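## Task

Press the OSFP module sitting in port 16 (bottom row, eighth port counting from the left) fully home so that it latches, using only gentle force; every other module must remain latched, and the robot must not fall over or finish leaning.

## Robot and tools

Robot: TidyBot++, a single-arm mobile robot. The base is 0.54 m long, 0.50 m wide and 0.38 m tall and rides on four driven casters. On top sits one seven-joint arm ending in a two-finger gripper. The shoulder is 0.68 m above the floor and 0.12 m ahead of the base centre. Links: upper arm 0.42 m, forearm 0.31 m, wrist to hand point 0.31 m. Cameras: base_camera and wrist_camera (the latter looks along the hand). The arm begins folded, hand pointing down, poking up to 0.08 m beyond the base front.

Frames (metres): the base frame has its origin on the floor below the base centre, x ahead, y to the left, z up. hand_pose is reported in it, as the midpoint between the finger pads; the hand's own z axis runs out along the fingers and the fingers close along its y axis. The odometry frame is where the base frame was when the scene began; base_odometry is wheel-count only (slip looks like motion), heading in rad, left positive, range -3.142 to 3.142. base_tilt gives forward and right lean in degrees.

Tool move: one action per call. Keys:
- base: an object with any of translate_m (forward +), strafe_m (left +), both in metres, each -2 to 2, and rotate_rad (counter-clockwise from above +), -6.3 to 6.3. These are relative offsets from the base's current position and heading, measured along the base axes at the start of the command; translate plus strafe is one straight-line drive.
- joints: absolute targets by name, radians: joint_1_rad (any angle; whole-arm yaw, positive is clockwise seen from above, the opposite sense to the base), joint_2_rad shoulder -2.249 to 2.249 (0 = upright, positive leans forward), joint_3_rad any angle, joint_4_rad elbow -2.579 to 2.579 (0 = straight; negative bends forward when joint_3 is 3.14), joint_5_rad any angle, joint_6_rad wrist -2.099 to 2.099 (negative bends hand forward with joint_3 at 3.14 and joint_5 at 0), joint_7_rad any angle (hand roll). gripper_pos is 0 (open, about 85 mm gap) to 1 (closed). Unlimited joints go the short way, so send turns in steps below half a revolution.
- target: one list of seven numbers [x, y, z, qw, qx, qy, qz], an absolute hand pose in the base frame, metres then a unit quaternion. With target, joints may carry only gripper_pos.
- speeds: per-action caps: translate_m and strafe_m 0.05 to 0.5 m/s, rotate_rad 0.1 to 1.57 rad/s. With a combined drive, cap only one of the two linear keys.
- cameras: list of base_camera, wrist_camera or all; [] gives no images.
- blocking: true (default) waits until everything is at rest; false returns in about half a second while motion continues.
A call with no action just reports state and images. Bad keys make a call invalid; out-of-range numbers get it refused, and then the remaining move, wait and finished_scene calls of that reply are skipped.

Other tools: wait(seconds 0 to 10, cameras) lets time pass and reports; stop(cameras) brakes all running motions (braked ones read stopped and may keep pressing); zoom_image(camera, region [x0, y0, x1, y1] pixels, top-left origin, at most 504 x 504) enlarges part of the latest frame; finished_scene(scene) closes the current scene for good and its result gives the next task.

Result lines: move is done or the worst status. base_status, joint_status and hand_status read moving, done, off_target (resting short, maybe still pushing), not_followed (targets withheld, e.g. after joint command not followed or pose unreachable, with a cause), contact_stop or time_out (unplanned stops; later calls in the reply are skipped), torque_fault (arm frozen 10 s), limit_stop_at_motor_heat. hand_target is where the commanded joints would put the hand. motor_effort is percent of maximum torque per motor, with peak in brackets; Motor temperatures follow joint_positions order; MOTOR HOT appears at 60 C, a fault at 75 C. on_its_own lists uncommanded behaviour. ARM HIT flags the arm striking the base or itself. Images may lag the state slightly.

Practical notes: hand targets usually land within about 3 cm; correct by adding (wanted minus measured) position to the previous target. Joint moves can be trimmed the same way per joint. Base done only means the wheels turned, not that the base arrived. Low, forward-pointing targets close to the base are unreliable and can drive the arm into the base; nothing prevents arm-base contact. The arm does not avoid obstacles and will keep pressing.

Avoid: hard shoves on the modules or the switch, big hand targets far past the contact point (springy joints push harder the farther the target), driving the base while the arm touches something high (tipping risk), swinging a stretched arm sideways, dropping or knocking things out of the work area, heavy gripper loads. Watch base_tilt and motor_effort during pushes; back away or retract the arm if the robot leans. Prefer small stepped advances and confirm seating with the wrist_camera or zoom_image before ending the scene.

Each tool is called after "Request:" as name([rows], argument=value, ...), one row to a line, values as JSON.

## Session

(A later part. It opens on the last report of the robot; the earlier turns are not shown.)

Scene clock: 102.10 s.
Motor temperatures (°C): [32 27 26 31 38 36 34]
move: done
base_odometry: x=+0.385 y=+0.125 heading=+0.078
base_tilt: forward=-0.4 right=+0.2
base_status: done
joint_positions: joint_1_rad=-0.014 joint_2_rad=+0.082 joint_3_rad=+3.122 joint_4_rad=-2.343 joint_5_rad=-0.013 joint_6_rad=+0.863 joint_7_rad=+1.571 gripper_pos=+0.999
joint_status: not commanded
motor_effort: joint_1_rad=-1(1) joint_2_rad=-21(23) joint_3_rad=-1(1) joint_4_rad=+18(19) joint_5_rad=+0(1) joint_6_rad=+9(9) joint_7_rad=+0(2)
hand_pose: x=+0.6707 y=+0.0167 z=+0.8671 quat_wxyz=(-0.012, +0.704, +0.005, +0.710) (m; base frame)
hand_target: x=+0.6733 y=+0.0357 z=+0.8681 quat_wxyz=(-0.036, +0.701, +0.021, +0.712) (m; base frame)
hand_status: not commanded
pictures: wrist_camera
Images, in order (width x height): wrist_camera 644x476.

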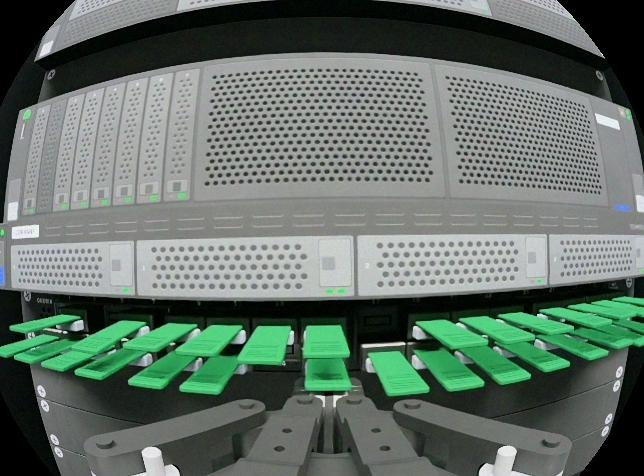

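Request:
move(base={"translate_m":0.006}, speeds={"translate_m":0.05}, cameras=["wrist_camera"])

Request:
zoom_image(camera="wrist_camera", region=[260, 260, 410, 400])

Scene clock: 104.23 s.
Motor temperatures (°C): [32 27 26 31 38 36 34]
move: done
base_odometry: x=+0.391 y=+0.125 heading=+0.078
base_tilt: forward=-0.3 right=+0.2
base_status: done
joint_positions: joint_1_rad=-0.014 joint_2_rad=+0.081 joint_3_rad=+3.122 joint_4_rad=-2.345 joint_5_rad=-0.013 joint_6_rad=+0.864 joint_7_rad=+1.571 gripper_pos=+0.999
joint_status: not commanded
motor_effort: joint_1_rad=-1(1) joint_2_rad=-20(22) joint_3_rad=+0(1) joint_4_rad=+20(25) joint_5_rad=+1(1) joint_6_rad=+9(10) joint_7_rad=+1(2)
hand_pose: x=+0.6699 y=+0.0169 z=+0.8666 quat_wxyz=(-0.012, +0.704, +0.005, +0.710) (m; base frame)
hand_target: x=+0.6733 y=+0.0357 z=+0.8681 quat_wxyz=(-0.036, +0.701, +0.021, +0.712) (m; base frame)
hand_status: not commanded
pictures: wrist_camera
Images, in order (width x height): wrist_camera 644x476.

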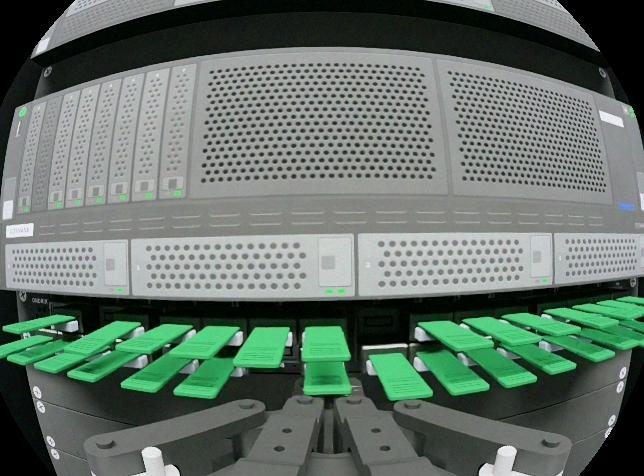

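Scaled by 3.360.

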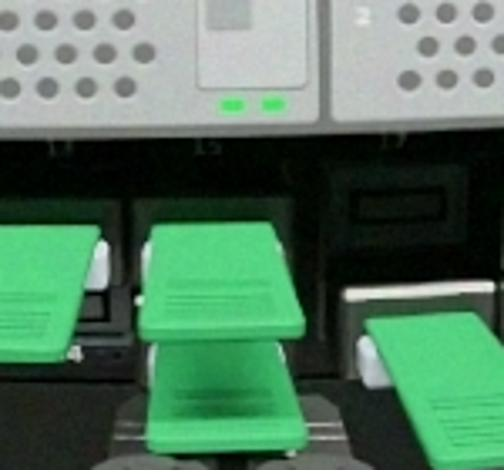

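Request:
move(base={"translate_m":0.004}, speeds={"translate_m":0.05}, cameras=["wrist_camera"])

Request:
zoom_image(camera="wrist_camera", region=[260, 260, 410, 400])

Scene clock: 106.27 s.
Motor temperatures (°C): [32 27 26 31 38 36 34]
move: done
base_odometry: x=+0.395 y=+0.125 heading=+0.078
base_tilt: forward=-0.4 right=+0.2
base_status: done
joint_positions: joint_1_rad=-0.014 joint_2_rad=+0.072 joint_3_rad=+3.121 joint_4_rad=-2.354 joint_5_rad=-0.013 joint_6_rad=+0.864 joint_7_rad=+1.571 gripper_pos=+0.999
joint_status: not commanded
motor_effort: joint_1_rad=-1(1) joint_2_rad=-17(22) joint_3_rad=+0(1) joint_4_rad=+19(27) joint_5_rad=+1(1) joint_6_rad=+8(10) joint_7_rad=+0(2)
hand_pose: x=+0.6662 y=+0.0170 z=+0.8666 quat_wxyz=(-0.012, +0.704, +0.005, +0.710) (m; base frame)
hand_target: x=+0.6733 y=+0.0357 z=+0.8681 quat_wxyz=(-0.036, +0.701, +0.021, +0.712) (m; base frame)
hand_status: not commanded
pictures: wrist_camera
Images, in order (width x height): wrist_camera 644x476.

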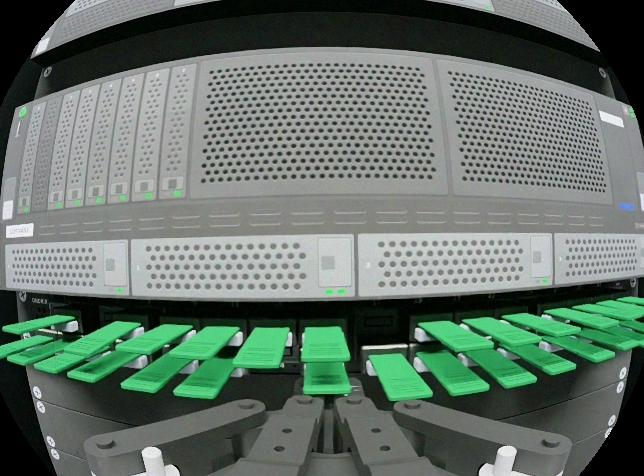

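Scaled by 3.360.

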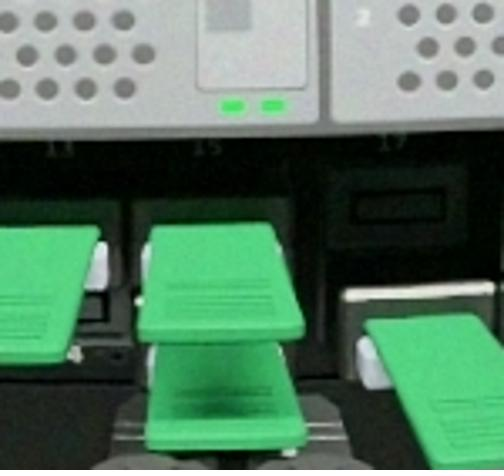

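Request:
move(base={"translate_m":0.005}, speeds={"translate_m":0.05}, cameras=["wrist_camera"])

Request:
zoom_image(camera="wrist_camera", region=[260, 260, 410, 400])

Scene clock: 108.40 s.
Motor temperatures (°C): [32 27 26 31 38 36 34]
move: done
base_odometry: x=+0.400 y=+0.125 heading=+0.078
base_tilt: forward=-0.4 right=+0.2
base_status: done
joint_positions: joint_1_rad=-0.014 joint_2_rad=+0.062 joint_3_rad=+3.121 joint_4_rad=-2.365 joint_5_rad=-0.013 joint_6_rad=+0.864 joint_7_rad=+1.571 gripper_pos=+0.999
joint_status: not commanded
motor_effort: joint_1_rad=+0(1) joint_2_rad=-14(20) joint_3_rad=+0(1) joint_4_rad=+25(29) joint_5_rad=+1(1) joint_6_rad=+8(10) joint_7_rad=+1(2)
hand_pose: x=+0.6618 y=+0.0171 z=+0.8667 quat_wxyz=(-0.012, +0.704, +0.006, +0.710) (m; base frame)
hand_target: x=+0.6733 y=+0.0357 z=+0.8681 quat_wxyz=(-0.036, +0.701, +0.021, +0.712) (m; base frame)
hand_status: not commanded
pictures: wrist_camera
Images, in order (width x height): wrist_camera 644x476.

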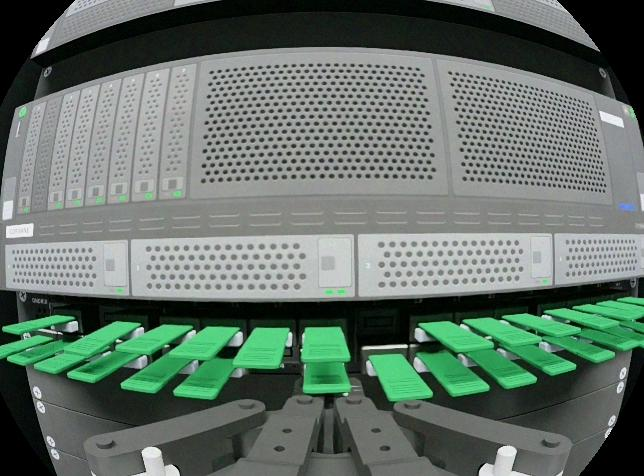

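Scaled by 3.360.

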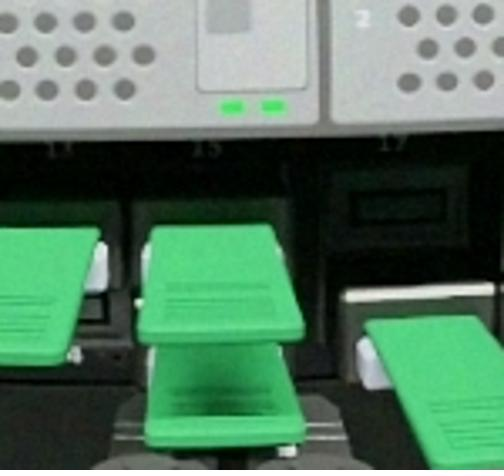

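Request:
move(base={"translate_m":0.004}, speeds={"translate_m":0.05}, cameras=["wrist_camera"])

Request:
zoom_image(camera="wrist_camera", region=[260, 260, 410, 400])

Scene clock: 110.37 s.
Motor temperatures (°C): [32 27 26 31 38 36 34]
move: done
base_odometry: x=+0.403 y=+0.126 heading=+0.078
base_tilt: forward=-0.4 right=+0.3
base_status: done
joint_positions: joint_1_rad=-0.014 joint_2_rad=+0.054 joint_3_rad=+3.120 joint_4_rad=-2.374 joint_5_rad=-0.013 joint_6_rad=+0.864 joint_7_rad=+1.571 gripper_pos=+0.999
joint_status: not commanded
motor_effort: joint_1_rad=+0(1) joint_2_rad=-12(18) joint_3_rad=+1(2) joint_4_rad=+25(31) joint_5_rad=+0(1) joint_6_rad=+8(9) joint_7_rad=+1(1)
hand_pose: x=+0.6583 y=+0.0172 z=+0.8666 quat_wxyz=(-0.012, +0.705, +0.006, +0.710) (m; base frame)
hand_target: x=+0.6733 y=+0.0357 z=+0.8681 quat_wxyz=(-0.036, +0.701, +0.021, +0.712) (m; base frame)
hand_status: not commanded
pictures: wrist_camera
Images, in order (width x height): wrist_camera 644x476.

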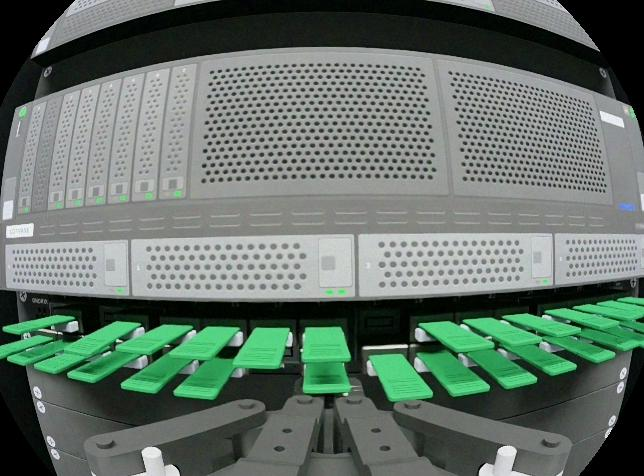

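Scaled by 3.360.

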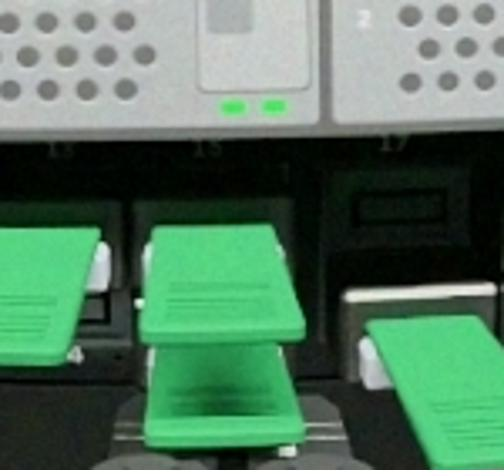

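Request:
move(base={"translate_m":-0.038}, speeds={"translate_m":0.1}, cameras=["wrist_camera"])

Request:
zoom_image(camera="wrist_camera", region=[260, 260, 410, 400])

Scene clock: 113.20 s.
Motor temperatures (°C): [32 27 26 31 38 36 34]
move: done
base_odometry: x=+0.365 y=+0.123 heading=+0.078
base_tilt: forward=-0.4 right=+0.3
base_status: done
joint_positions: joint_1_rad=-0.014 joint_2_rad=+0.086 joint_3_rad=+3.120 joint_4_rad=-2.342 joint_5_rad=-0.013 joint_6_rad=+0.864 joint_7_rad=+1.571 gripper_pos=+0.999
joint_status: not commanded
motor_effort: joint_1_rad=-1(1) joint_2_rad=-20(23) joint_3_rad=+0(1) joint_4_rad=+17(25) joint_5_rad=+0(1) joint_6_rad=+8(9) joint_7_rad=+1(2)
hand_pose: x=+0.6717 y=+0.0175 z=+0.8656 quat_wxyz=(-0.013, +0.705, +0.005, +0.709) (m; base frame)
hand_target: x=+0.6733 y=+0.0357 z=+0.8681 quat_wxyz=(-0.036, +0.701, +0.021, +0.712) (m; base frame)
hand_status: not commanded
pictures: wrist_camera
Images, in order (width x height): wrist_camera 644x476.

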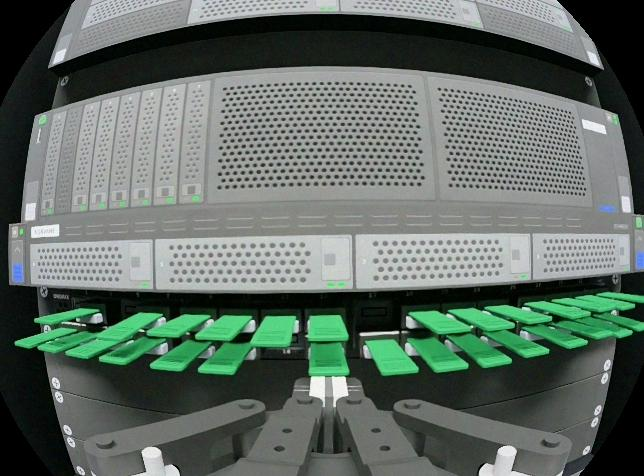

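Scaled by 3.360.

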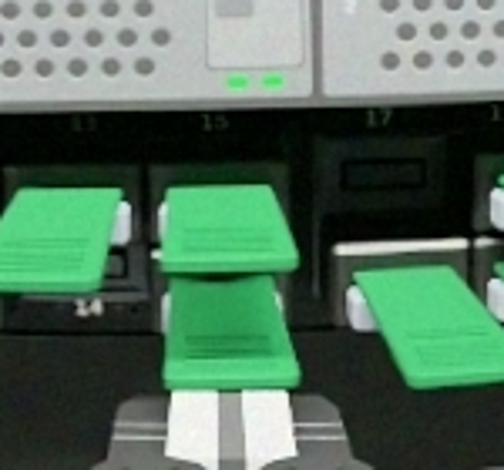

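Request:
zoom_image(camera="wrist_camera", region=[295, 310, 415, 390])

Request:
zoom_image(camera="wrist_camera", region=[190, 310, 310, 390])

Scaled by 4.200.

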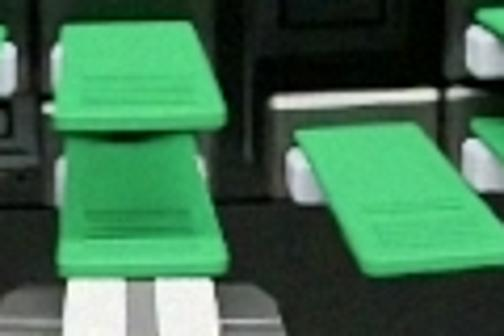

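Scaled by 4.200.

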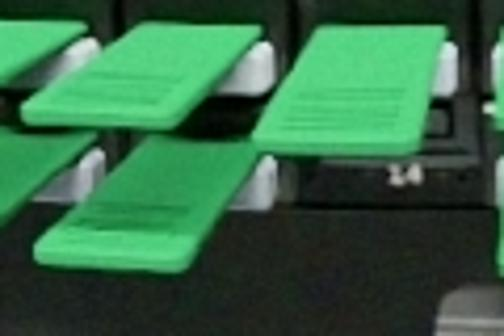

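Request:
move(base={"translate_m":0.038}, speeds={"translate_m":0.05}, cameras=["wrist_camera"])

Request:
zoom_image(camera="wrist_camera", region=[260, 260, 410, 400])

Request:
move(base={"translate_m":0.004}, speeds={"translate_m":0.05}, cameras=["wrist_camera"])

Request:
zoom_image(camera="wrist_camera", region=[260, 260, 410, 400])

Scene clock: 124.33 s.
Motor temperatures (°C): [32 27 26 31 38 36 34]
move: done
base_odometry: x=+0.403 y=+0.126 heading=+0.078
base_tilt: forward=-0.4 right=+0.2
base_status: done
joint_positions: joint_1_rad=-0.014 joint_2_rad=+0.056 joint_3_rad=+3.120 joint_4_rad=-2.374 joint_5_rad=-0.013 joint_6_rad=+0.864 joint_7_rad=+1.571 gripper_pos=+0.999
joint_status: not commanded
motor_effort: joint_1_rad=+1(1) joint_2_rad=-12(22) joint_3_rad=+1(2) joint_4_rad=+25(30) joint_5_rad=+0(1) joint_6_rad=+8(9) joint_7_rad=+0(2)
hand_pose: x=+0.6588 y=+0.0173 z=+0.8656 quat_wxyz=(-0.012, +0.705, +0.006, +0.709) (m; base frame)
hand_target: x=+0.6733 y=+0.0357 z=+0.8681 quat_wxyz=(-0.036, +0.701, +0.021, +0.712) (m; base frame)
hand_status: not commanded
pictures: wrist_camera
Images, in order (width x height): wrist_camera 644x476.

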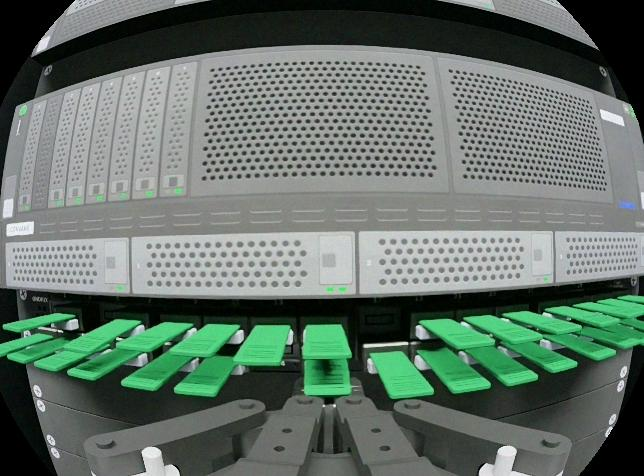

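Scaled by 3.360.

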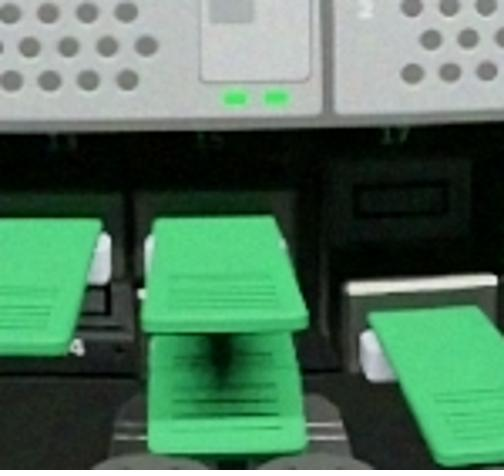

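Scene clock: 124.97 s.
Motor temperatures (°C): [32 27 26 31 38 36 34]
move: done
base_odometry: x=+0.407 y=+0.126 heading=+0.078
base_tilt: forward=-0.4 right=+0.3
base_status: done
joint_positions: joint_1_rad=-0.014 joint_2_rad=+0.049 joint_3_rad=+3.120 joint_4_rad=-2.382 joint_5_rad=-0.013 joint_6_rad=+0.864 joint_7_rad=+1.571 gripper_pos=+0.999
joint_status: not commanded
motor_effort: joint_1_rad=+0(1) joint_2_rad=-11(16) joint_3_rad=+1(3) joint_4_rad=+27(34) joint_5_rad=+0(1) joint_6_rad=+8(10) joint_7_rad=+0(1)
hand_pose: x=+0.6554 y=+0.0173 z=+0.8656 quat_wxyz=(-0.013, +0.705, +0.006, +0.709) (m; base frame)
hand_target: x=+0.6733 y=+0.0357 z=+0.8681 quat_wxyz=(-0.036, +0.701, +0.021, +0.712) (m; base frame)
hand_status: not commanded
pictures: wrist_camera
Images, in order (width x height): wrist_camera 644x476.

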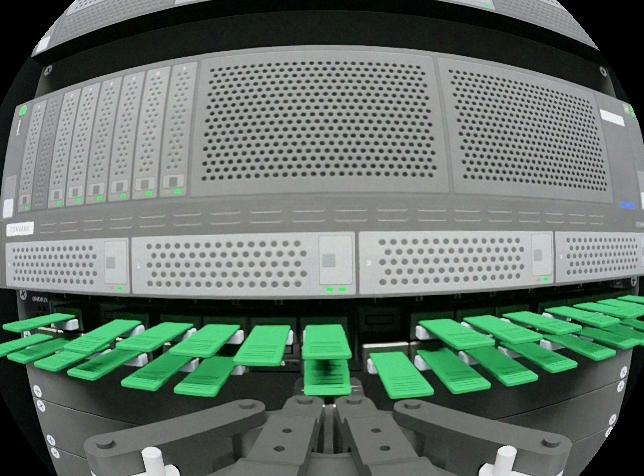

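Scaled by 3.360.

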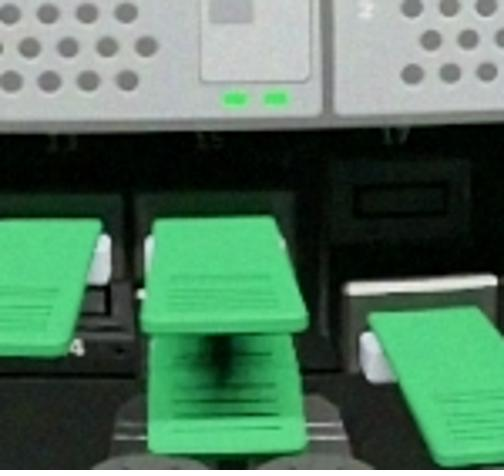

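Request:
move(base={"translate_m":-0.10}, speeds={"translate_m":0.15}, cameras=["wrist_camera"])

Request:
zoom_image(camera="wrist_camera", region=[240, 280, 420, 380])

Scene clock: 128.17 s.
Motor temperatures (°C): [32 27 26 31 38 36 34]
move: done
base_odometry: x=+0.307 y=+0.118 heading=+0.078
base_tilt: forward=-0.3 right=+0.2
base_status: done
joint_positions: joint_1_rad=-0.014 joint_2_rad=+0.086 joint_3_rad=+3.120 joint_4_rad=-2.343 joint_5_rad=-0.013 joint_6_rad=+0.865 joint_7_rad=+1.571 gripper_pos=+0.999
joint_status: not commanded
motor_effort: joint_1_rad=-1(1) joint_2_rad=-21(24) joint_3_rad=-1(1) joint_4_rad=+17(27) joint_5_rad=+1(1) joint_6_rad=+9(9) joint_7_rad=+1(2)
hand_pose: x=+0.6715 y=+0.0177 z=+0.8654 quat_wxyz=(-0.013, +0.705, +0.006, +0.709) (m; base frame)
hand_target: x=+0.6733 y=+0.0357 z=+0.8681 quat_wxyz=(-0.036, +0.701, +0.021, +0.712) (m; base frame)
hand_status: not commanded
pictures: wrist_camera
Images, in order (width x height): wrist_camera 644x476.

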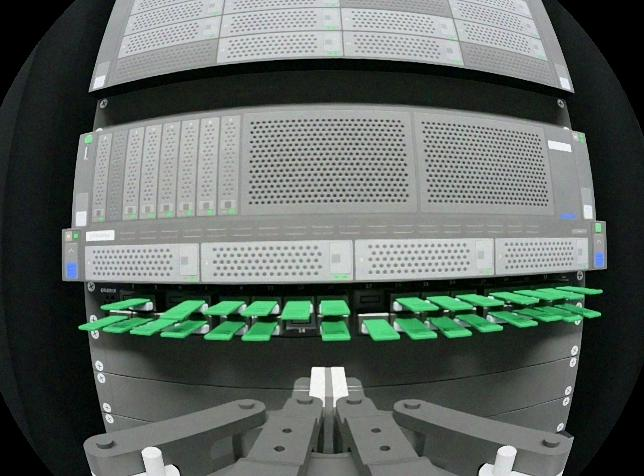

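Scaled by 2.800.

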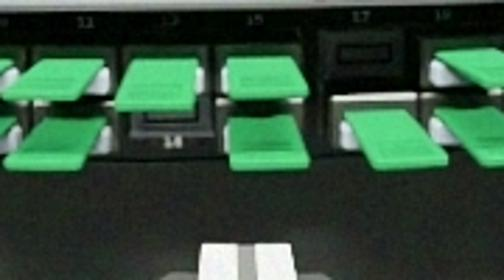

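Request:
finished_scene(scene=2)

The scene is finished: the task was done.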